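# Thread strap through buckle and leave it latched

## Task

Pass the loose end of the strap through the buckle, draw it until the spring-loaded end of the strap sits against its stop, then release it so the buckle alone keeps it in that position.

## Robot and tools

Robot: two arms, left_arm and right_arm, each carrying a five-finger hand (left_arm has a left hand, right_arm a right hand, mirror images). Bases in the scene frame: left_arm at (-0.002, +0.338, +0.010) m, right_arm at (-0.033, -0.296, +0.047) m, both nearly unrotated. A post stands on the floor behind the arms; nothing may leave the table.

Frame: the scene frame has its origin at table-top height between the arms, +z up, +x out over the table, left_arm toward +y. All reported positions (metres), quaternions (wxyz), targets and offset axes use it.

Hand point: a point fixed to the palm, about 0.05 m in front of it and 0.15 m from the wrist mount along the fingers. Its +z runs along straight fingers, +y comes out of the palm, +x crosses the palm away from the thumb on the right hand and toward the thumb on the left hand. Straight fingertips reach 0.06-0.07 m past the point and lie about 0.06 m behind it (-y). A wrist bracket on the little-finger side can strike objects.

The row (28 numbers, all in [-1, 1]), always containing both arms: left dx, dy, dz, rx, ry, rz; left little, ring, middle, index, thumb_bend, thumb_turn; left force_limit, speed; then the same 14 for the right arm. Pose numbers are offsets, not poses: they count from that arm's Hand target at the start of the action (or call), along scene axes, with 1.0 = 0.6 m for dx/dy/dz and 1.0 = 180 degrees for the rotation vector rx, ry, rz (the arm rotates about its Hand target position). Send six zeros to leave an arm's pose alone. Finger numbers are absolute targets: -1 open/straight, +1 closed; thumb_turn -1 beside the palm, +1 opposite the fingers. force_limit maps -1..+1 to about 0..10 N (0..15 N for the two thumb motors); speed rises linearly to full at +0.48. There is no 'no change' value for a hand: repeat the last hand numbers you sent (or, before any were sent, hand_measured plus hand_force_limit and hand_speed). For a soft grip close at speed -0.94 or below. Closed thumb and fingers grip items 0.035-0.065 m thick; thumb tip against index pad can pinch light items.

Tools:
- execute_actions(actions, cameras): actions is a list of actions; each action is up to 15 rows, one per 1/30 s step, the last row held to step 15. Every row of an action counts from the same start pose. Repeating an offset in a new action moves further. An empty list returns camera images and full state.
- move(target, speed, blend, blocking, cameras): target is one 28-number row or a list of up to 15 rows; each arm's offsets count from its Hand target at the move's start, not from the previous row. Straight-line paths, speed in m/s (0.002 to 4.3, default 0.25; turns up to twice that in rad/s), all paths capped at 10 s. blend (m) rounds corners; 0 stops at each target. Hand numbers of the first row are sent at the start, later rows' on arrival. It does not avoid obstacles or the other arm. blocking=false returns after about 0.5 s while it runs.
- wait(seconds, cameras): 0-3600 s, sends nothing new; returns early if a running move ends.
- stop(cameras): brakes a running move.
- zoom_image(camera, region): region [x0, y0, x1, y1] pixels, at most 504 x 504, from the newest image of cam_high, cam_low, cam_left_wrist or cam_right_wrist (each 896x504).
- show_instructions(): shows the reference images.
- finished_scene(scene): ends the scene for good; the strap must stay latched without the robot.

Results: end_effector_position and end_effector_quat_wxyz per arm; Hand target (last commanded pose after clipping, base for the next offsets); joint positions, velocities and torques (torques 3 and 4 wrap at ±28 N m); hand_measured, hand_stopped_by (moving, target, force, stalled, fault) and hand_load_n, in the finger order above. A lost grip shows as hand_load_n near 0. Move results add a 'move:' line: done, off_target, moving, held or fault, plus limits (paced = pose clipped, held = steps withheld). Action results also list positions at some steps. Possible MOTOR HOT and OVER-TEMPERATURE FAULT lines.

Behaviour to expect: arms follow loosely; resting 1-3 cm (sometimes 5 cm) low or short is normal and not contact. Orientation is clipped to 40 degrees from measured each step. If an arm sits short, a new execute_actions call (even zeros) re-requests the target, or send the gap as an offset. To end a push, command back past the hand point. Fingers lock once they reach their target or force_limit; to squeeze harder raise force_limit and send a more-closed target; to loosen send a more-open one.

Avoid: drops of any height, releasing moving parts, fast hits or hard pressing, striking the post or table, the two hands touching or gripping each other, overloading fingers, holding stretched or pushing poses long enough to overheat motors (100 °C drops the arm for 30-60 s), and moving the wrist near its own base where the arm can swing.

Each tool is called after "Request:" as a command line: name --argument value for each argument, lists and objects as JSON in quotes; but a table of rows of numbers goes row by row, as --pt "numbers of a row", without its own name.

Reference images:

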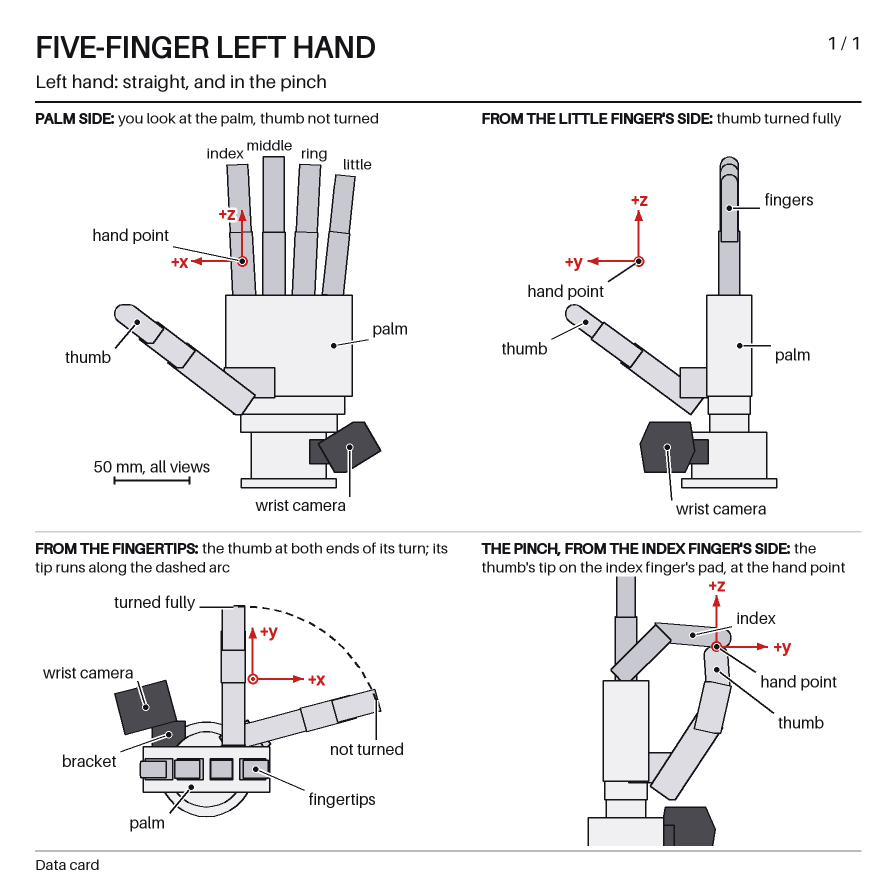

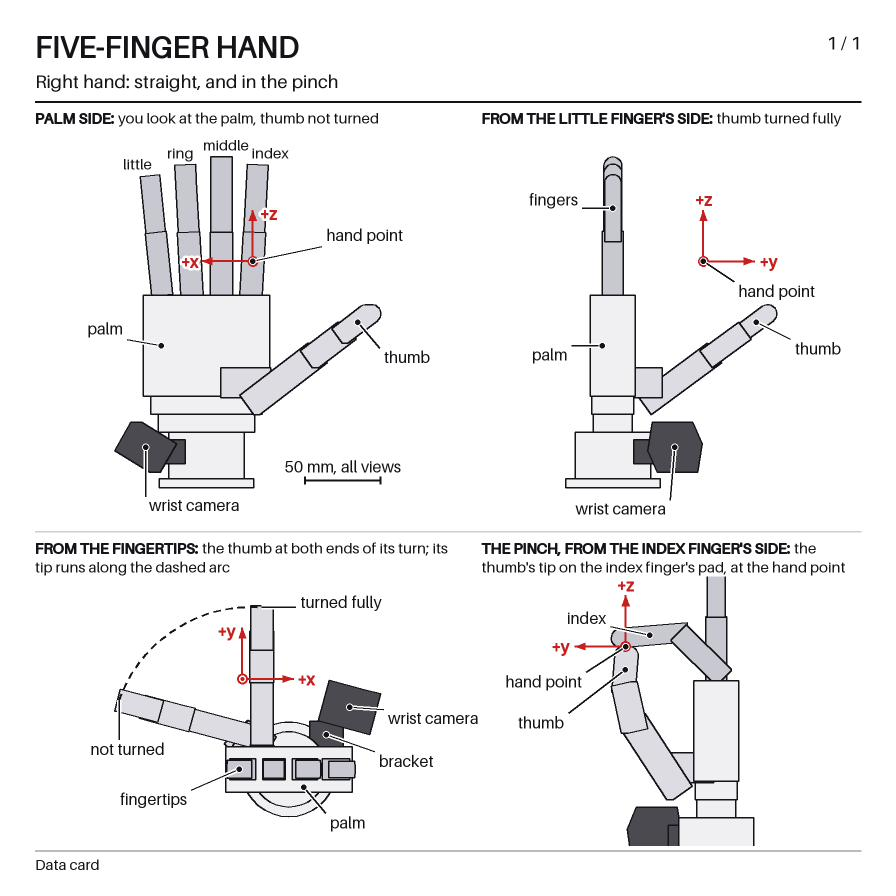

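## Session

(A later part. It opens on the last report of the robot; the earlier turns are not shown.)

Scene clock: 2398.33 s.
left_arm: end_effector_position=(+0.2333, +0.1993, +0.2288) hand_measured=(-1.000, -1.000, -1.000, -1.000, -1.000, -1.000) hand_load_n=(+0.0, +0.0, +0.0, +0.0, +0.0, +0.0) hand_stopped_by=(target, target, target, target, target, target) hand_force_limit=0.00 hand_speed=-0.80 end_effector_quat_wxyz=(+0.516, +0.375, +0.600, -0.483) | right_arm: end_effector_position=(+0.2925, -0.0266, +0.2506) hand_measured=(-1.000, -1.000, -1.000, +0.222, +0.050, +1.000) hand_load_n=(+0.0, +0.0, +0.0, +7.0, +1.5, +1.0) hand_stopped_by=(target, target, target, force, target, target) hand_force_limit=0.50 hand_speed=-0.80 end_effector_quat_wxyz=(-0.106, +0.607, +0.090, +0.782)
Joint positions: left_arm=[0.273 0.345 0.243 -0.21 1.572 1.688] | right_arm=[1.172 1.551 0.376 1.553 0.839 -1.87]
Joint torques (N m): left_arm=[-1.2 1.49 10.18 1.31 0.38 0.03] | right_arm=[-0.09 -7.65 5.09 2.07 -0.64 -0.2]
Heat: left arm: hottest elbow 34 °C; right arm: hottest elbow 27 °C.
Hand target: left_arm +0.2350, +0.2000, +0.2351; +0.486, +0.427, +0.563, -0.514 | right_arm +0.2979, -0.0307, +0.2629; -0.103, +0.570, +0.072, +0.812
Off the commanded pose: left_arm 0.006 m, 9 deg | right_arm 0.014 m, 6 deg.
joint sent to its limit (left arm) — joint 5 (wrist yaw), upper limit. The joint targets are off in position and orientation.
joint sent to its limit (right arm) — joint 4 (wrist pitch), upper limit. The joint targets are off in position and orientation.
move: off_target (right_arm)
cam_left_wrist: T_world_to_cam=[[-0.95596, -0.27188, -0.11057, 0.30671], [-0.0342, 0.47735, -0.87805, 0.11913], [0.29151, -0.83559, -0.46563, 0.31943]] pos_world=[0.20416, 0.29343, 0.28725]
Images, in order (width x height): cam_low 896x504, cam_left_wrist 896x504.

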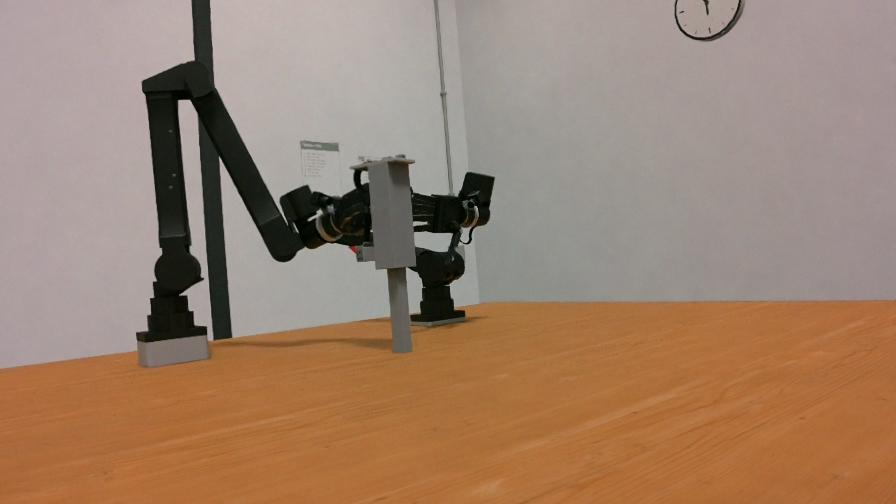

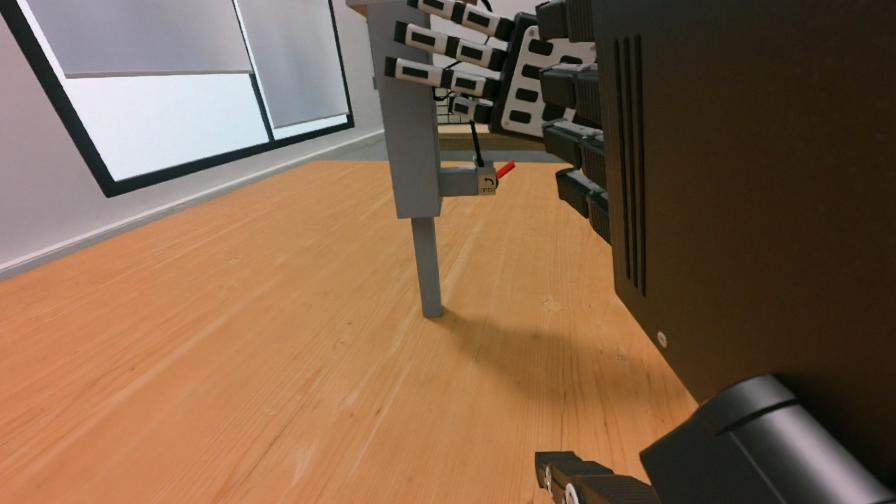

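Request:
move --target '[-0.0035,-0.0007,0.052,0.0428,-0.1612,0,-1,-1,-1,-1,-1,-1,0,-0.8,0,0,0,0,0,0,-1,-1,-1,0.5,0.05,1,0.5,-0.8]' --speed 0.1 --cameras '["cam_left_wrist"]'

Scene clock: 2413.73 s.
left_arm: end_effector_position=(+0.2349, +0.2001, +0.2581) hand_measured=(-1.000, -1.000, -1.000, -1.000, -1.000, -1.000) hand_load_n=(+0.0, +0.0, +0.0, +0.0, +0.0, +0.0) hand_stopped_by=(target, target, target, target, target, target) hand_force_limit=0.00 hand_speed=-0.80 end_effector_quat_wxyz=(+0.622, +0.513, +0.486, -0.337) | right_arm: end_effector_position=(+0.2925, -0.0266, +0.2506) hand_measured=(-1.000, -1.000, -1.000, +0.222, +0.050, +1.000) hand_load_n=(+0.0, +0.5, +0.0, +7.5, +2.0, +0.5) hand_stopped_by=(target, target, target, force, target, target) hand_force_limit=0.50 hand_speed=-0.80 end_effector_quat_wxyz=(-0.106, +0.607, +0.090, +0.782)
Joint positions: left_arm=[0.274 0.25 0.179 0.021 1.572 1.937] | right_arm=[1.172 1.551 0.376 1.553 0.839 -1.87]
Joint torques (N m): left_arm=[-1.08 0.85 10.03 1.39 0.14 0.04] | right_arm=[-0.09 -7.65 5.09 2.09 -0.64 -0.2]
Heat: left arm: hottest elbow 34 °C; right arm: hottest elbow 27 °C.
Hand target: left_arm +0.2329, +0.1996, +0.2663; +0.582, +0.574, +0.456, -0.352 | right_arm +0.2979, -0.0307, +0.2629; -0.103, +0.570, +0.072, +0.812
Off the commanded pose: left_arm 0.008 m, 9 deg | right_arm 0.014 m, 6 deg.
joint sent to its limit (left arm) — joint 5 (wrist yaw), upper limit. The joint targets are off in position and orientation.
joint sent to its limit (right arm) — joint 4 (wrist pitch), upper limit. The joint targets are off in position and orientation.
move: off_target (left_arm)
cam_left_wrist: T_world_to_cam=[[-0.78164, -0.22671, -0.58106, 0.38315], [0.36755, 0.58525, -0.72277, -0.01151], [0.50393, -0.77852, -0.37412, 0.24833]] pos_world=[0.17857, 0.28693, 0.30722]

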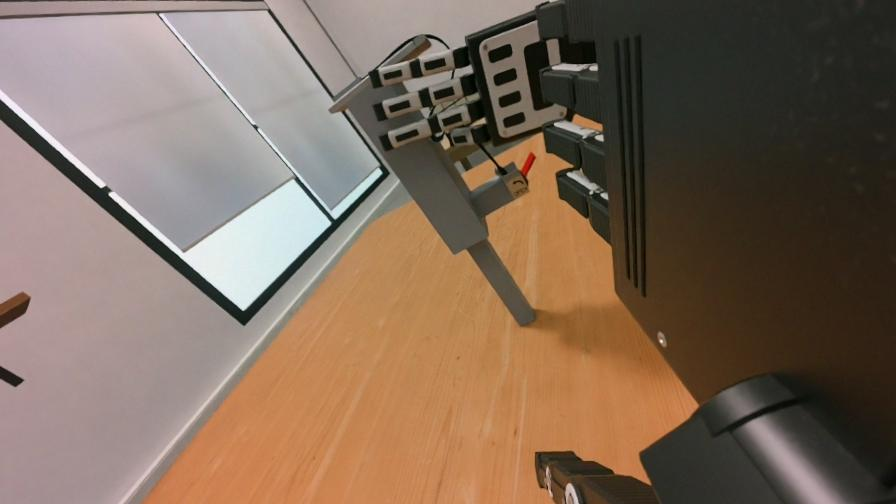

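Request:
move --pt "0.0033 0.0008 -0.0515 -0.0428 0.1612 0 -1 -1 -1 -1 -1 -1 0 -0.8 0 0 0 0 0 0 -1 -1 -1 0.5 0.05 1 0.5 -0.8" --pt "-0.0187 -0.005 -0.0978 -0.0857 0.3223 0 -1 -1 -1 -1 -1 -1 0 -0.8 0 0 0 0 0 0 -1 -1 -1 0.5 0.05 1 0.5 -0.8" --pt "-0.0603 -0.016 -0.1268 -0.1285 0.4835 0 -1 -1 -1 -1 -1 -1 0 -0.8 0 0 0 0 0 0 -1 -1 -1 0.5 0.05 1 0.5 -0.8" --pt "-0.1102 -0.0292 -0.1303 -0.1713 0.6447 0 -1 -1 -1 -1 -1 -1 0 -0.8 0 0 0 0 0 0 -1 -1 -1 0.5 0.05 1 0.5 -0.8" --speed 0.2 --blend 0.03 --cameras '["cam_left_wrist","cam_high"]'

Scene clock: 2432.10 s.
left_arm: end_effector_position=(+0.1546, +0.1785, +0.1669) hand_measured=(-1.000, -1.000, -1.000, -1.000, -1.000, -1.000) hand_load_n=(+0.0, +0.0, -0.5, +0.0, +0.0, +0.0) hand_stopped_by=(target, target, target, target, target, target) hand_force_limit=0.00 hand_speed=-0.80 end_effector_quat_wxyz=(+0.022, -0.161, +0.688, -0.707) | right_arm: end_effector_position=(+0.2925, -0.0266, +0.2506) hand_measured=(-1.000, -1.000, -1.000, +0.222, +0.050, +1.000) hand_load_n=(+0.0, +0.5, +0.0, +7.5, +1.5, +1.0) hand_stopped_by=(target, target, target, force, target, target) hand_force_limit=0.50 hand_speed=-0.80 end_effector_quat_wxyz=(-0.106, +0.607, +0.090, +0.782)
Joint positions: left_arm=[0.274 0.684 0.299 -0.809 1.572 0.996] | right_arm=[1.172 1.551 0.376 1.553 0.839 -1.87]
Joint torques (N m): left_arm=[-0.26 -0.79 12.75 -0.06 0.95 -0.19] | right_arm=[-0.09 -7.65 5.08 2.07 -0.64 -0.21]
Heat: left arm: hottest elbow 34 °C; right arm: hottest elbow 27 °C.
Hand target: left_arm +0.1668, +0.1820, +0.1881; +0.036, -0.138, +0.637, -0.758 | right_arm +0.2979, -0.0307, +0.2629; -0.103, +0.570, +0.072, +0.812
Off the commanded pose: left_arm 0.025 m, 9 deg | right_arm 0.014 m, 6 deg.
joint sent to its limit (left arm) — joint 5 (wrist yaw), upper limit. The joint targets are off in position and orientation.
joint sent to its limit (right arm) — joint 4 (wrist pitch), upper limit. The joint targets are off in position and orientation.
move: off_target (left_arm)
cam_left_wrist: T_world_to_cam=[[-0.09818, -0.04294, 0.99424, -0.13888], [-0.97022, 0.22642, -0.08603, 0.12931], [-0.22142, -0.97308, -0.06389, 0.33302]] pos_world=[0.18556, 0.28881, 0.17048]
Images, in order (width x height): cam_high 896x504, cam_left_wrist 896x504.

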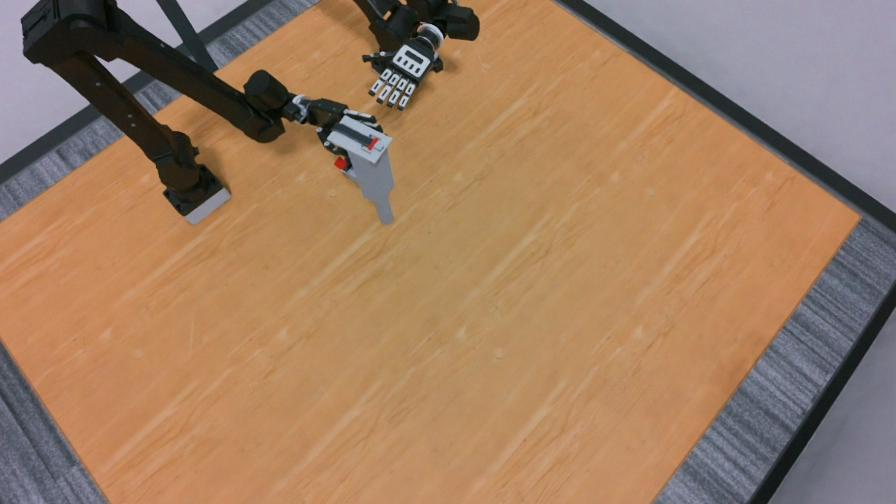

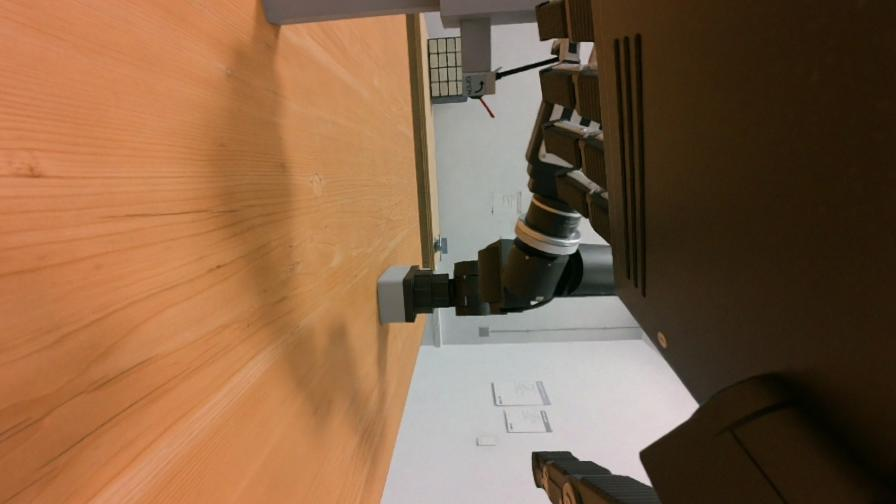

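Request:
move --target '[0.0742,-0.1817,-0.1552,-0.0429,-0.0115,0,1,1,1,-1,-1,1,0,-0.4,0,0,0,0,0,0,-1,-1,-1,0.5,0.05,1,0.5,-0.8]' --speed 0.08 --cameras '["cam_left_wrist","cam_high","cam_low"]'

Scene clock: 2476.97 s.
left_arm: end_effector_position=(+0.1947, +0.0806, +0.0862) hand_measured=(+1.000, +1.000, +1.000, -1.000, -1.000, +1.000) hand_load_n=(+0.0, +0.0, +0.0, +0.0, +0.0, +0.0) hand_stopped_by=(target, target, target, target, target, target) hand_force_limit=0.00 hand_speed=-0.40 end_effector_quat_wxyz=(-0.148, +0.044, +0.706, -0.692) | right_arm: end_effector_position=(+0.2925, -0.0266, +0.2506) hand_measured=(-1.000, -1.000, -1.000, +0.222, +0.050, +1.000) hand_load_n=(+0.0, +0.0, +0.0, +7.5, +1.5, +0.5) hand_stopped_by=(target, target, target, force, target, target) hand_force_limit=0.50 hand_speed=-0.80 end_effector_quat_wxyz=(-0.106, +0.607, +0.090, +0.782)
Joint positions: left_arm=[-0.261 1.491 0.546 -0.412 1.572 1.208] | right_arm=[1.172 1.551 0.376 1.553 0.839 -1.87]
Joint torques (N m): left_arm=[-1.26 -6.59 8.36 0.35 0.96 0] | right_arm=[-0.09 -7.65 5.08 2.09 -0.65 -0.2]
Heat: left arm: hottest elbow 35 °C; right arm: hottest elbow 27 °C.
Hand target: left_arm +0.2113, +0.0730, +0.0950; +0.038, -0.126, +0.584, -0.801 | right_arm +0.2979, -0.0307, +0.2629; -0.103, +0.570, +0.072, +0.812
Off the commanded pose: left_arm 0.020 m, 35 deg | right_arm 0.014 m, 6 deg.
joint sent to its limit (left arm) — joint 5 (wrist yaw), upper limit. The joint targets are off in position and orientation.
joint sent to its limit (right arm) — joint 4 (wrist pitch), upper limit. The joint targets are off in position and orientation.
move: off_target (left_arm)
cam_left_wrist: T_world_to_cam=[[-0.15321, 0.02625, 0.98785, -0.05324], [-0.71394, 0.68822, -0.12901, 0.10004], [-0.68324, -0.72503, -0.0867, 0.3133]] pos_world=[0.27732, 0.1597, 0.09266]
Images, in order (width x height): cam_high 896x504, cam_low 896x504, cam_left_wrist 896x504.

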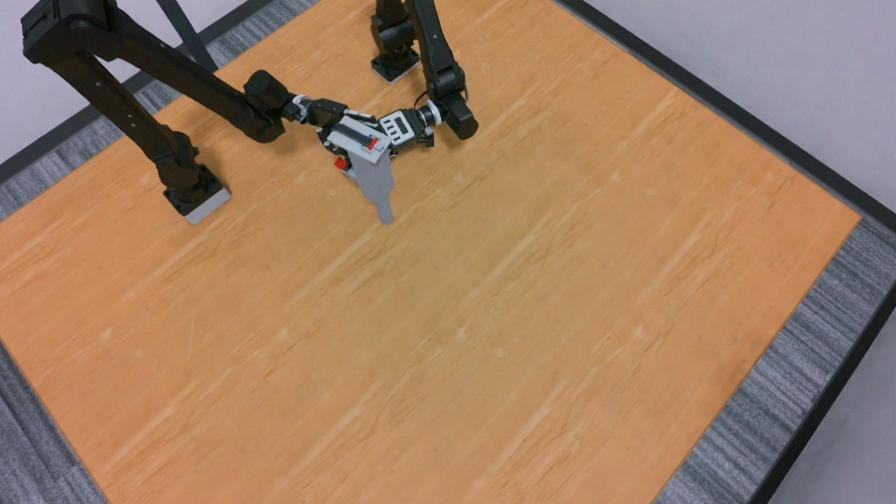

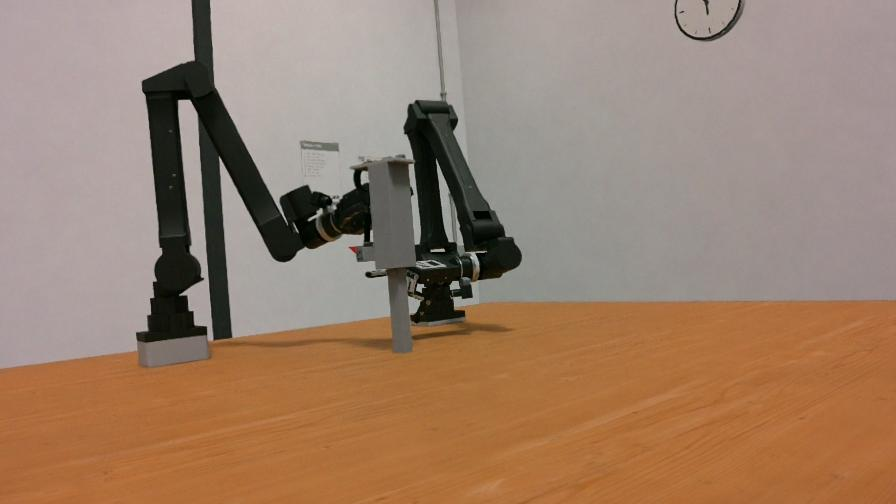

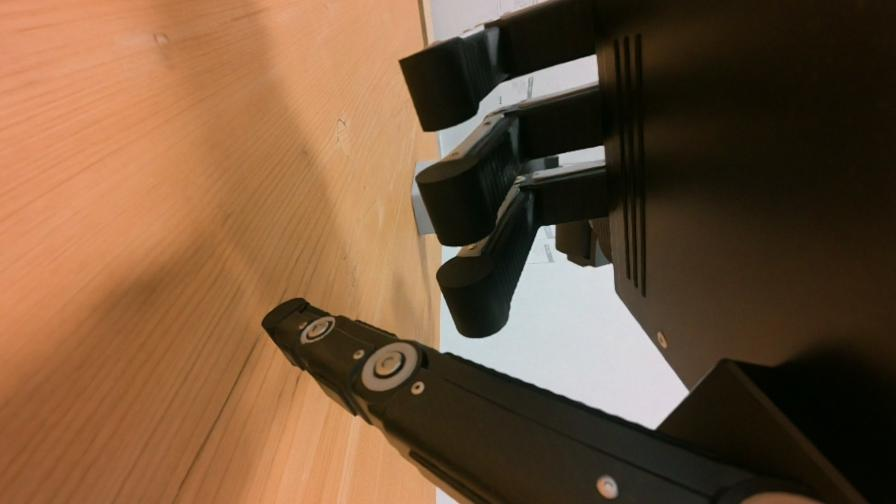

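Request:
move --target '[0,0.02,0.02,0,0,0,1,1,1,-1,-1,1,0,-0.4,0,0,0,0,0,0,-1,-1,-1,0.5,0.05,1,0.5,-0.8]' --speed 0.05 --cameras '[]'

Scene clock: 2489.17 s.
left_arm: end_effector_position=(+0.1998, +0.0858, +0.0962) hand_measured=(+1.000, +1.000, +1.000, -1.000, -1.000, +1.000) hand_load_n=(+0.0, +0.0, +0.0, +0.0, +0.0, +0.0) hand_stopped_by=(target, target, target, target, target, target) hand_force_limit=0.00 hand_speed=-0.40 end_effector_quat_wxyz=(-0.135, +0.040, +0.706, -0.694) | right_arm: end_effector_position=(+0.2925, -0.0266, +0.2506) hand_measured=(-1.000, -1.000, -1.000, +0.222, +0.050, +1.000) hand_load_n=(+0.0, +0.0, +0.0, +7.5, +2.0, +1.0) hand_stopped_by=(target, target, target, force, target, target) hand_force_limit=0.50 hand_speed=-0.80 end_effector_quat_wxyz=(-0.106, +0.607, +0.090, +0.782)
Joint positions: left_arm=[-0.237 1.451 0.546 -0.437 1.572 1.208] | right_arm=[1.172 1.551 0.376 1.553 0.839 -1.87]
Joint torques (N m): left_arm=[0.15 -7.88 7.13 -0.18 0.95 -0.03] | right_arm=[-0.03 -7.65 5.08 2.07 -0.64 -0.2]
Heat: left arm: hottest elbow 34 °C; right arm: hottest elbow 27 °C.
Hand target: left_arm +0.2113, +0.0850, +0.1070; +0.038, -0.126, +0.584, -0.801 | right_arm +0.2979, -0.0307, +0.2629; -0.103, +0.570, +0.072, +0.812
Off the commanded pose: left_arm 0.016 m, 33 deg | right_arm 0.014 m, 6 deg.
joint sent to its limit (left arm) — joint 5 (wrist yaw), upper limit. The joint targets are off in position and orientation.
joint sent to its limit (right arm) — joint 4 (wrist pitch), upper limit. The joint targets are off in position and orientation.
move: off_target (left_arm)

Request:
move --target '[-0.0355,0.125,0.3217,0.0991,-0.0402,-0.0750,1,1,1,-1,-1,1,0,-0.4,0,0,0,0,0,0,-1,-1,-1,0.5,0.05,1,0.5,-0.8]' --speed 0.1 --cameras '["cam_high"]'

Scene clock: 2529.03 s.
left_arm: end_effector_position=(+0.1834, +0.1567, +0.2752) hand_measured=(+1.000, +1.000, +1.000, -1.000, -1.000, +1.000) hand_load_n=(+0.0, +0.5, +0.5, +0.0, +0.0, +0.0) hand_stopped_by=(target, target, target, target, target, target) hand_force_limit=0.00 hand_speed=-0.40 end_effector_quat_wxyz=(+0.005, -0.048, +0.705, -0.707) | right_arm: end_effector_position=(+0.2925, -0.0266, +0.2506) hand_measured=(-1.000, -1.000, -1.000, +0.222, +0.050, +1.000) hand_load_n=(+0.0, +0.0, +0.0, +7.5, +2.0, +1.0) hand_stopped_by=(target, target, target, force, target, target) hand_force_limit=0.50 hand_speed=-0.80 end_effector_quat_wxyz=(-0.106, +0.607, +0.090, +0.782)
Joint positions: left_arm=[0.087 0.727 0.598 -0.817 1.572 0.886] | right_arm=[1.172 1.551 0.376 1.553 0.839 -1.87]
Joint torques (N m): left_arm=[0.09 -2.43 13.39 0.54 0.82 -0.18] | right_arm=[-0.09 -7.65 5.08 2.09 -0.65 -0.2]
Heat: left arm: hottest elbow 33 °C; right arm: hottest elbow 27 °C.
Hand target: left_arm +0.1900, +0.1600, +0.3000; +0.000, +0.001, +0.708, -0.707 | right_arm +0.2979, -0.0307, +0.2629; -0.103, +0.570, +0.072, +0.812
Off the commanded pose: left_arm 0.026 m, 6 deg | right_arm 0.014 m, 6 deg.
joint sent to its limit (left arm) — joint 5 (wrist yaw), upper limit. The joint targets are off in position and orientation.
joint sent to its limit (right arm) — joint 4 (wrist pitch), upper limit. The joint targets are off in position and orientation.
move: off_target (left_arm)

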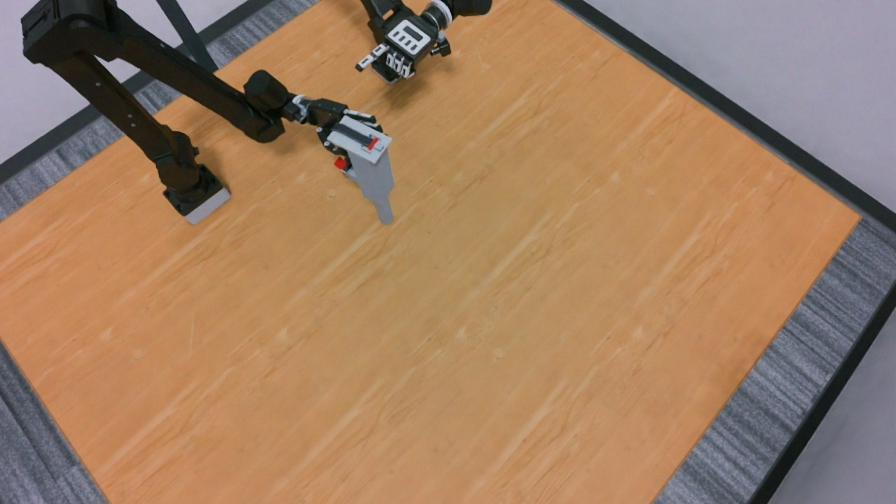

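Request:
move --target '[0.0,0.1433,-0.1467,0.25,0,0,1,1,1,-1,-1,1,0,-0.4,0,0,0,0,0,0,-1,-1,-1,0.5,0.05,1,0.5,-0.8]' --speed 0.15 --cameras '["cam_high"]'

Scene clock: 2536.70 s.
left_arm: end_effector_position=(+0.1725, +0.2463, +0.1940) hand_measured=(+1.000, +1.000, +1.000, -1.000, -1.000, +1.000) hand_load_n=(+0.0, +0.0, +0.0, -0.5, +0.0, +0.0) hand_stopped_by=(target, target, target, target, target, target) hand_force_limit=0.00 hand_speed=-0.40 end_effector_quat_wxyz=(-0.030, -0.008, +0.923, -0.384) | right_arm: end_effector_position=(+0.2925, -0.0266, +0.2506) hand_measured=(-1.000, -1.000, -1.000, +0.222, +0.050, +1.000) hand_load_n=(+0.0, +0.0, +0.0, +7.5, +2.0, +1.0) hand_stopped_by=(target, target, target, force, target, target) hand_force_limit=0.50 hand_speed=-0.80 end_effector_quat_wxyz=(-0.106, +0.607, +0.090, +0.782)
Joint positions: left_arm=[0.029 0.911 0.817 -1.563 0.786 1.607] | right_arm=[1.172 1.551 0.376 1.553 0.839 -1.87]
Joint torques (N m): left_arm=[-1.14 -2.96 12.77 0.2 0.25 -0.18] | right_arm=[-0.09 -7.65 5.07 2.09 -0.64 -0.2]
Heat: left arm: hottest elbow 34 °C; right arm: hottest elbow 27 °C.
Hand target: left_arm +0.1900, +0.2460, +0.2120; +0.000, +0.001, +0.924, -0.382 | right_arm +0.2979, -0.0307, +0.2629; -0.103, +0.570, +0.072, +0.812
Off the commanded pose: left_arm 0.025 m, 3 deg | right_arm 0.014 m, 6 deg.
joint sent to its limit (right arm) — joint 4 (wrist pitch), upper limit. The joint targets are off in position and orientation.
move: off_target (left_arm)

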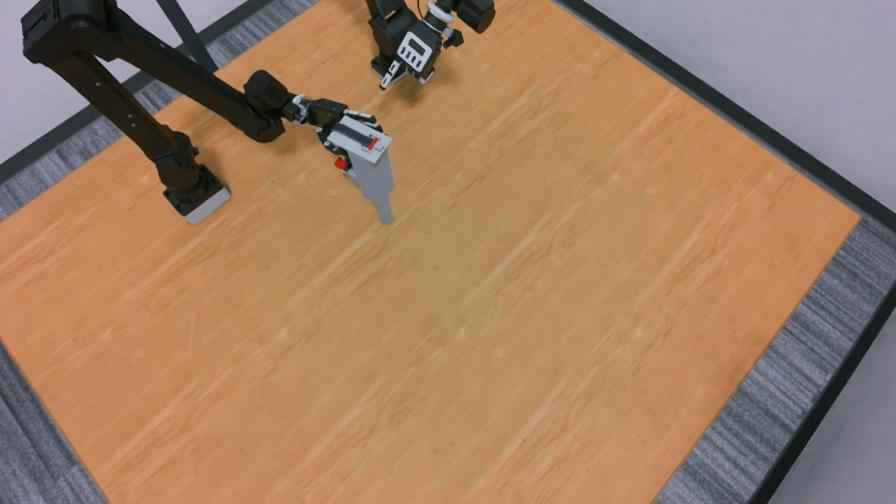

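Request:
move --target '[0.267,0.09,0.113,-0.196,-0.196,0.472,1,1,1,-1,-1,1,0,-0.4,0,0,0,0,0,0,-1,-1,-1,0.5,0.05,1,0.5,-0.8]' --speed 0.15

Scene clock: 2580.70 s.
left_arm: end_effector_position=(+0.3454, +0.3005, +0.2701) hand_measured=(+1.000, +1.000, +1.000, -1.000, -1.000, +1.000) hand_load_n=(+0.0, +0.0, +0.0, +0.0, +0.0, +0.0) hand_stopped_by=(target, target, target, target, target, target) hand_force_limit=0.00 hand_speed=-0.40 end_effector_quat_wxyz=(+0.494, -0.503, +0.509, -0.493) | right_arm: end_effector_position=(+0.2925, -0.0266, +0.2506) hand_measured=(-1.000, -1.000, -1.000, +0.222, +0.050, +1.000) hand_load_n=(+0.0, +0.0, +0.0, +7.5, +1.5, +1.0) hand_stopped_by=(target, target, target, force, target, target) hand_force_limit=0.50 hand_speed=-0.80 end_effector_quat_wxyz=(-0.106, +0.607, +0.090, +0.782)
Joint positions: left_arm=[-0.025 0.4 0.366 0.01 -0.032 0.007] | right_arm=[1.172 1.551 0.376 1.553 0.839 -1.87]
Joint torques (N m): left_arm=[-1.32 0.32 10.85 2.19 -0.31 -0.16] | right_arm=[-0.03 -7.65 5.08 2.09 -0.64 -0.2]
Heat: left arm: hottest elbow 36 °C; right arm: hottest elbow 27 °C.
Hand target: left_arm +0.3502, +0.3000, +0.2798; +0.500, -0.499, +0.500, -0.500 | right_arm +0.2979, -0.0307, +0.2629; -0.103, +0.570, +0.072, +0.812
Off the commanded pose: left_arm 0.011 m, 2 deg | right_arm 0.014 m, 6 deg.
joint sent to its limit (right arm) — joint 4 (wrist pitch), upper limit. The joint targets are off in position and orientation.
move: off_target (left_arm)

Request:
move --target '[-0.15,-0.133,-0.033,0,0,-0.333,1,1,1,-1,-1,1,0,-0.4,0,0,0,0,0,0,-1,-1,-1,0.5,0.05,1,0.5,-0.8]' --speed 0.12

Scene clock: 2591.87 s.
left_arm: end_effector_position=(+0.2556, +0.2215, +0.2460) hand_measured=(+1.000, +1.000, +1.000, -1.000, -1.000, +1.000) hand_load_n=(+0.0, +0.0, +0.5, +0.0, +0.0, +0.0) hand_stopped_by=(target, target, target, target, target, target) hand_force_limit=0.00 hand_speed=-0.40 end_effector_quat_wxyz=(+0.177, -0.204, +0.680, -0.681) | right_arm: end_effector_position=(+0.2925, -0.0266, +0.2506) hand_measured=(-1.000, -1.000, -1.000, +0.222, +0.050, +1.000) hand_load_n=(+0.0, +0.0, +0.0, +7.5, +1.5, +1.0) hand_stopped_by=(target, target, target, force, target, target) hand_force_limit=0.50 hand_speed=-0.80 end_effector_quat_wxyz=(-0.106, +0.607, +0.090, +0.782)
Joint positions: left_arm=[0.357 0.635 0.345 0.246 1.371 0.005] | right_arm=[1.172 1.551 0.376 1.553 0.839 -1.87]
Joint torques (N m): left_arm=[-1.2 -0.79 11.7 1.55 0.14 -0.17] | right_arm=[-0.03 -7.59 5.08 2.07 -0.64 -0.2]
Heat: left arm: hottest elbow 35 °C; right arm: hottest elbow 27 °C.
Hand target: left_arm +0.2602, +0.2202, +0.2600; +0.184, -0.183, +0.683, -0.683 | right_arm +0.2979, -0.0307, +0.2629; -0.103, +0.570, +0.072, +0.812
Off the commanded pose: left_arm 0.015 m, 3 deg | right_arm 0.014 m, 6 deg.
joint sent to its limit (right arm) — joint 4 (wrist pitch), upper limit. The joint targets are off in position and orientation.
move: off_target (left_arm)

Request:
move --pt "-0.067 -0.1 -0.07 0 0 -0.0833 1 1 1 -1 -1 1 0 -0.4 0 0 0 0 0 0 -1 -1 -1 0.5 0.05 1 0.5 -0.8" --speed 0.1 --cameras '["cam_high"]'

Scene clock: 2603.10 s.
left_arm: end_effector_position=(+0.2193, +0.1609, +0.2142) hand_measured=(+1.000, +1.000, +1.000, -1.000, -1.000, +1.000) hand_load_n=(+0.0, +0.0, +0.0, +0.0, +0.0, +0.0) hand_stopped_by=(target, target, target, target, target, target) hand_force_limit=0.00 hand_speed=-0.40 end_effector_quat_wxyz=(+0.088, -0.103, +0.701, -0.700) | right_arm: end_effector_position=(+0.2925, -0.0266, +0.2506) hand_measured=(-1.000, -1.000, -1.000, +0.222, +0.050, +1.000) hand_load_n=(+0.0, +0.0, +0.0, +7.0, +1.5, +0.5) hand_stopped_by=(target, target, target, force, target, target) hand_force_limit=0.50 hand_speed=-0.80 end_effector_quat_wxyz=(-0.106, +0.607, +0.090, +0.782)
Joint positions: left_arm=[0.106 0.723 0.277 0.416 1.394 0.009] | right_arm=[1.172 1.551 0.376 1.553 0.839 -1.87]
Joint torques (N m): left_arm=[-1.03 -0.97 9.02 1.48 -0.02 -0.17] | right_arm=[-0.09 -7.65 5.08 2.09 -0.64 -0.2]
Heat: left arm: hottest elbow 35 °C; right arm: hottest elbow 27 °C.
Hand target: left_arm +0.2200, +0.1602, +0.2180; +0.093, -0.092, +0.701, -0.701 | right_arm +0.2979, -0.0307, +0.2629; -0.103, +0.570, +0.072, +0.812
Off the commanded pose: left_arm 0.004 m, 1 deg | right_arm 0.014 m, 6 deg.
joint sent to its limit (right arm) — joint 4 (wrist pitch), upper limit. The joint targets are off in position and orientation.
move: done

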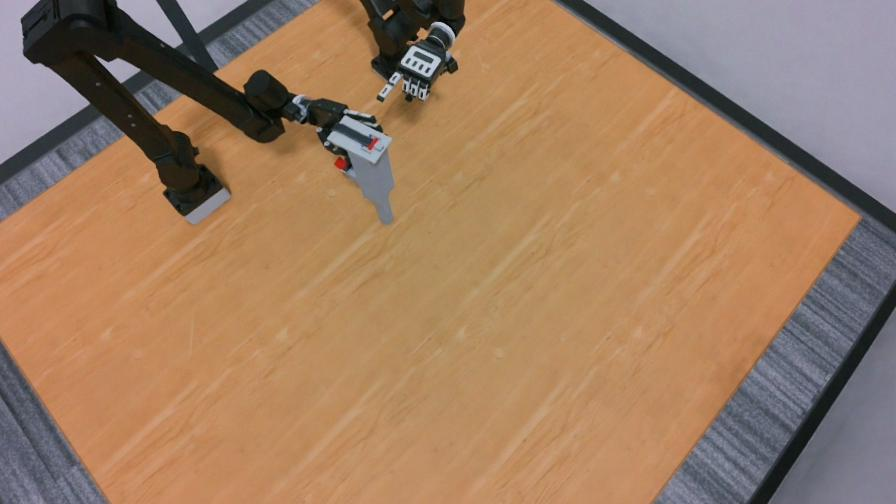

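Request:
move --pt "-0.008 -0.067 -0.147 -0.0806 -0.0214 0 1 1 1 -1 -1 1 0 -0.4 0 0 0 0 0 0 -1 -1 -1 0.5 0.05 1 0.5 -0.8" --speed 0.08 --cameras '["cam_left_wrist", "cam_low"]'

Scene clock: 2610.93 s.
left_arm: end_effector_position=(+0.2112, +0.1205, +0.1267) hand_measured=(+1.000, +1.000, +1.000, -1.000, -1.000, +1.000) hand_load_n=(+0.0, +0.0, +0.0, +0.0, +0.0, +0.0) hand_stopped_by=(target, target, target, target, target, target) hand_force_limit=0.00 hand_speed=-0.40 end_effector_quat_wxyz=(+0.093, -0.110, +0.668, -0.730) | right_arm: end_effector_position=(+0.2925, -0.0266, +0.2506) hand_measured=(-1.000, -1.000, -1.000, +0.222, +0.050, +1.000) hand_load_n=(+0.0, +0.0, +0.0, +7.0, +2.0, +1.0) hand_stopped_by=(target, target, target, force, target, target) hand_force_limit=0.50 hand_speed=-0.80 end_effector_quat_wxyz=(-0.106, +0.607, +0.090, +0.782)
Joint positions: left_arm=[-0.08 1.41 0.073 1.558 1.18 -0.24] | right_arm=[1.172 1.551 0.376 1.553 0.839 -1.87]
Joint torques (N m): left_arm=[-1.2 -3.55 3.28 1.61 -0.49 -0.01] | right_arm=[-0.09 -7.65 5.08 2.09 -0.65 -0.2]
Heat: left arm: hottest elbow 35 °C; right arm: hottest elbow 27 °C.
Hand target: left_arm +0.2152, +0.1200, +0.1298; +0.104, -0.080, +0.603, -0.787 | right_arm +0.2979, -0.0307, +0.2629; -0.103, +0.570, +0.072, +0.812
Off the commanded pose: left_arm 0.005 m, 11 deg | right_arm 0.014 m, 6 deg.
joint sent to its limit (left arm) — joint 4 (wrist pitch), upper limit. The joint targets are off in position and orientation.
joint sent to its limit (right arm) — joint 4 (wrist pitch), upper limit. The joint targets are off in position and orientation.
move: off_target (left_arm)
cam_left_wrist: T_world_to_cam=[[-0.27332, -0.01507, 0.96181, -0.05814], [-0.94569, 0.1871, -0.26581, 0.21616], [-0.17595, -0.98223, -0.06539, 0.27817]] pos_world=[0.23747, 0.23191, 0.13156]
Images, in order (width x height): cam_low 896x504, cam_left_wrist 896x504.

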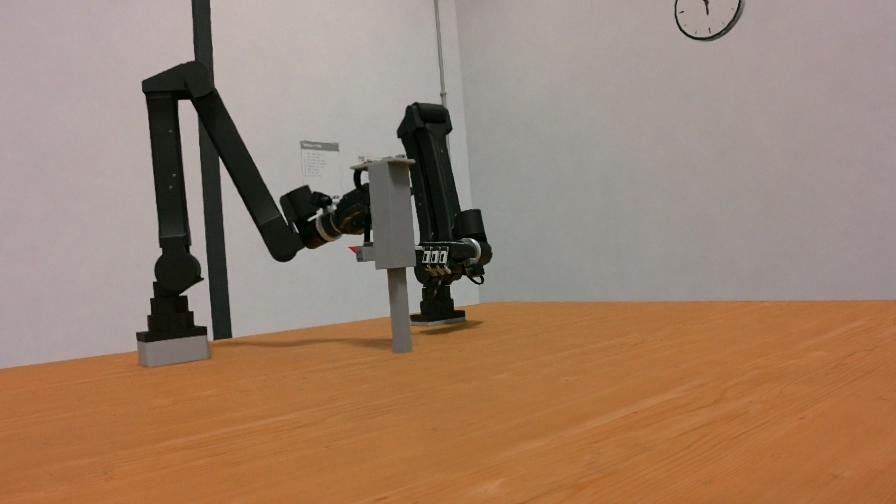

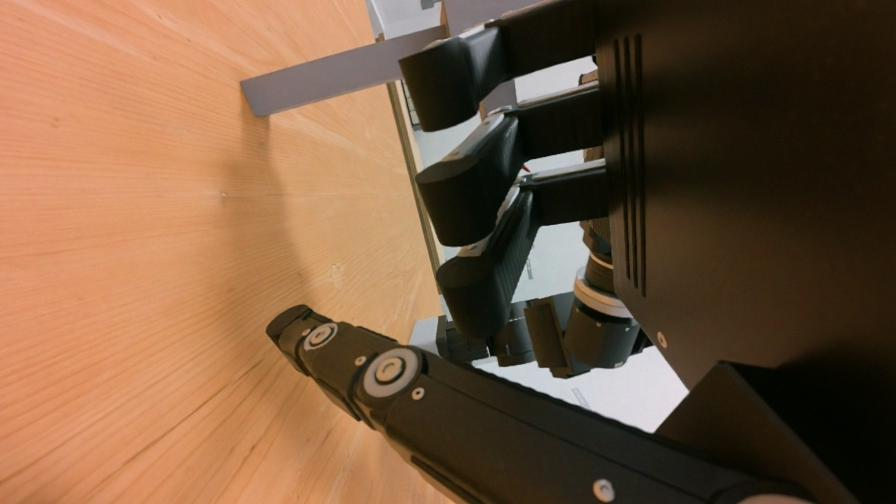

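Request:
zoom_image --camera "cam_left_wrist" --region '[380, 40, 660, 400]'

Scaled by 1.400.

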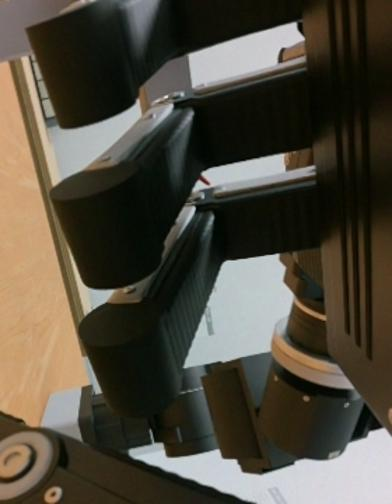

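Request:
move --pt "0.0055 -0.0667 -0.0417 0 0 0 1 1 1 -1 -1 1 0 -0.4 0 0 0 0 0 0 -1 -1 -1 0.5 0.05 1 0.5 -0.8" --speed 0.05 --cameras '["cam_left_wrist", "cam_low"]'

Scene clock: 2645.77 s.
left_arm: end_effector_position=(+0.2072, +0.0834, +0.0978) hand_measured=(+1.000, +1.000, +1.000, -1.000, -1.000, +1.000) hand_load_n=(+0.0, +0.0, +0.0, +0.0, +0.0, +0.0) hand_stopped_by=(target, target, target, target, target, target) hand_force_limit=0.00 hand_speed=-0.40 end_effector_quat_wxyz=(+0.080, -0.107, +0.681, -0.720) | right_arm: end_effector_position=(+0.2925, -0.0266, +0.2506) hand_measured=(-1.000, -1.000, -1.000, +0.222, +0.050, +1.000) hand_load_n=(+0.0, +0.0, +0.0, +7.5, +2.0, +1.0) hand_stopped_by=(target, target, target, force, target, target) hand_force_limit=0.50 hand_speed=-0.80 end_effector_quat_wxyz=(-0.106, +0.607, +0.090, +0.782)
Joint positions: left_arm=[-0.272 1.554 0.09 1.558 1.018 -0.125] | right_arm=[1.172 1.551 0.376 1.553 0.839 -1.87]
Joint torques (N m): left_arm=[-1.26 -4.42 4 1.77 -0.35 0.01] | right_arm=[-0.09 -7.65 5.08 2.09 -0.64 -0.2]
Heat: left arm: hottest elbow 32 °C; right arm: hottest elbow 27 °C.
Hand target: left_arm +0.2185, +0.0800, +0.1047; +0.104, -0.080, +0.603, -0.787 | right_arm +0.2979, -0.0307, +0.2629; -0.103, +0.570, +0.072, +0.812
Off the commanded pose: left_arm 0.014 m, 13 deg | right_arm 0.014 m, 6 deg.
joint sent to its limit (left arm) — joint 4 (wrist pitch), upper limit. The joint targets are off in position and orientation.
joint sent to its limit (right arm) — joint 4 (wrist pitch), upper limit. The joint targets are off in position and orientation.
move: off_target (left_arm)
cam_left_wrist: T_world_to_cam=[[-0.25555, -0.03818, 0.96604, -0.03413], [-0.94587, 0.21665, -0.24165, 0.20693], [-0.20007, -0.9755, -0.09148, 0.24615]] pos_world=[0.23625, 0.19399, 0.1055]
Images, in order (width x height): cam_low 896x504, cam_left_wrist 896x504.

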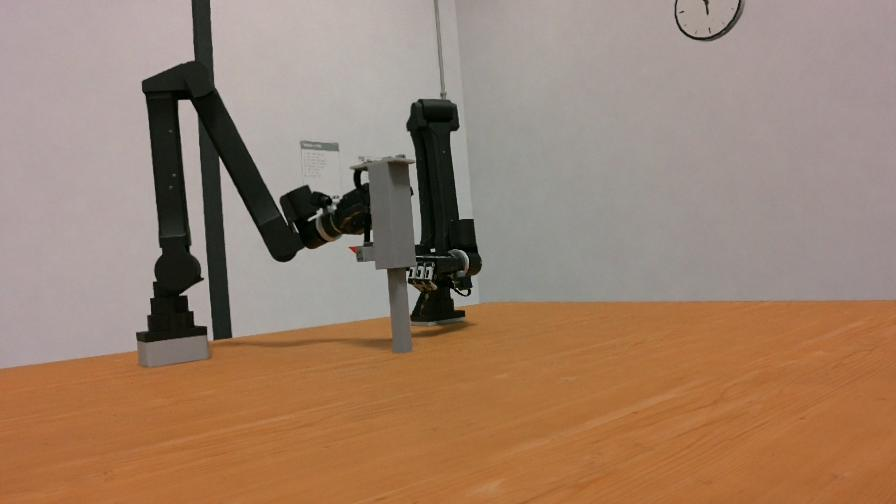

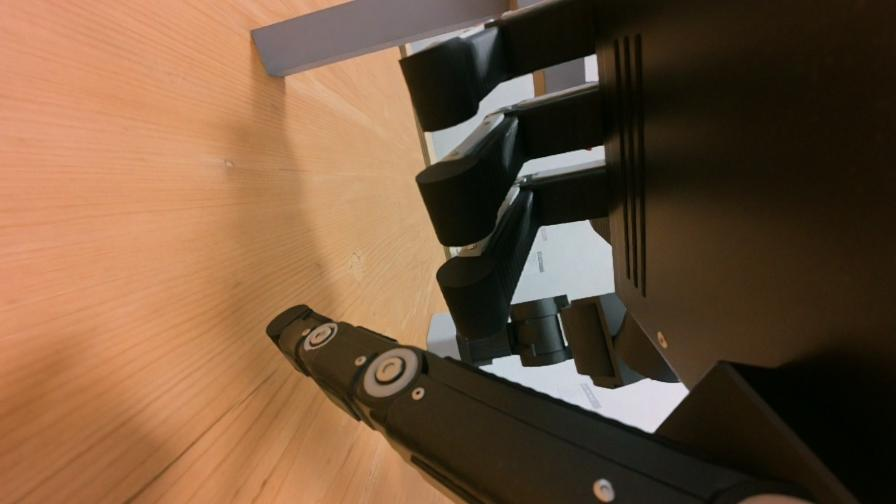

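Request:
move --pt "0.020 -0.07 0.034 0 0 0 1 1 1 -1 -1 1 0 -0.4 0 0 0 0 0 0 -1 -1 -1 0.5 0.05 1 0.5 -0.8" --speed 0.05 --cameras '["cam_left_wrist", "cam_low"]'

Scene clock: 2655.40 s.
left_arm: end_effector_position=(+0.2204, +0.0434, +0.1149) hand_measured=(+1.000, +1.000, +1.000, -1.000, -1.000, +1.000) hand_load_n=(+0.0, +0.0, +0.0, +0.0, +0.0, +0.0) hand_stopped_by=(target, target, target, target, target, target) hand_force_limit=0.00 hand_speed=-0.40 end_effector_quat_wxyz=(-0.090, +0.099, -0.663, +0.736) | right_arm: end_effector_position=(+0.2925, -0.0266, +0.2506) hand_measured=(-1.000, -1.000, -1.000, +0.222, +0.050, +1.000) hand_load_n=(+0.0, +0.0, +0.0, +7.5, +1.5, +1.0) hand_stopped_by=(target, target, target, force, target, target) hand_force_limit=0.50 hand_speed=-0.80 end_effector_quat_wxyz=(-0.106, +0.607, +0.090, +0.782)
Joint positions: left_arm=[-0.424 1.557 0.154 1.558 0.86 -0.143] | right_arm=[1.172 1.551 0.376 1.553 0.839 -1.87]
Joint torques (N m): left_arm=[-1.03 -5.19 4.82 1.76 -0.41 -0.18] | right_arm=[-0.03 -7.59 5.07 2.07 -0.64 -0.2]
Heat: left arm: hottest elbow 32 °C; right arm: hottest elbow 27 °C.
Hand target: left_arm +0.2305, +0.0380, +0.1251; -0.104, +0.080, -0.603, +0.787 | right_arm +0.2979, -0.0307, +0.2629; -0.103, +0.570, +0.072, +0.812
Off the commanded pose: left_arm 0.015 m, 9 deg | right_arm 0.014 m, 6 deg.
joint sent to its limit (left arm) — joint 4 (wrist pitch), upper limit. The joint targets are off in position and orientation.
joint sent to its limit (right arm) — joint 4 (wrist pitch), upper limit. The joint targets are off in position and orientation.
move: off_target (left_arm)
cam_left_wrist: T_world_to_cam=[[-0.287, 0.00386, 0.95792, -0.04272], [-0.93805, 0.20155, -0.28185, 0.23578], [-0.19416, -0.97947, -0.05422, 0.20583]] pos_world=[0.24888, 0.15424, 0.11854]
Images, in order (width x height): cam_low 896x504, cam_left_wrist 896x504.

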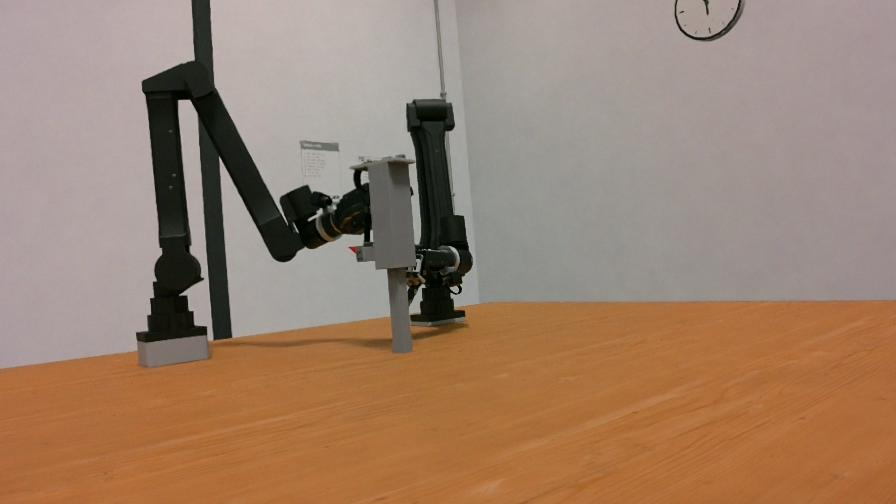

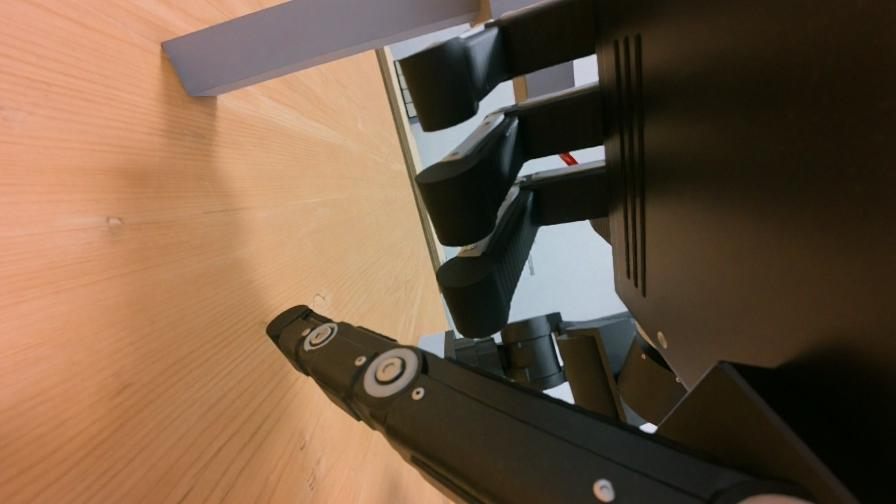

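Request:
zoom_image --camera "cam_left_wrist" --region '[480, 80, 640, 240]'

Request:
zoom_image --camera "cam_low" --region '[325, 215, 445, 295]'

Scaled by 3.150.

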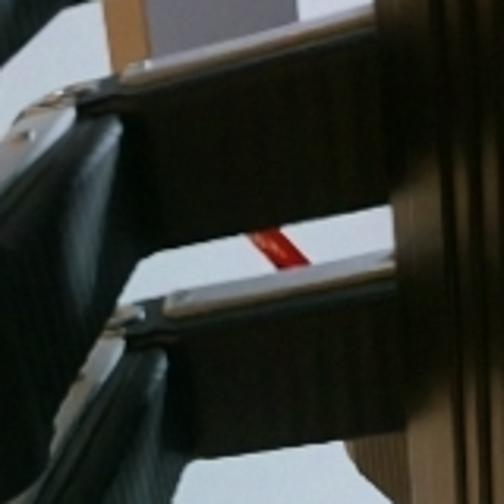

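Scaled by 4.200.

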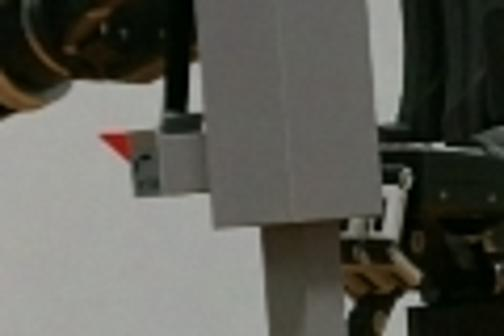

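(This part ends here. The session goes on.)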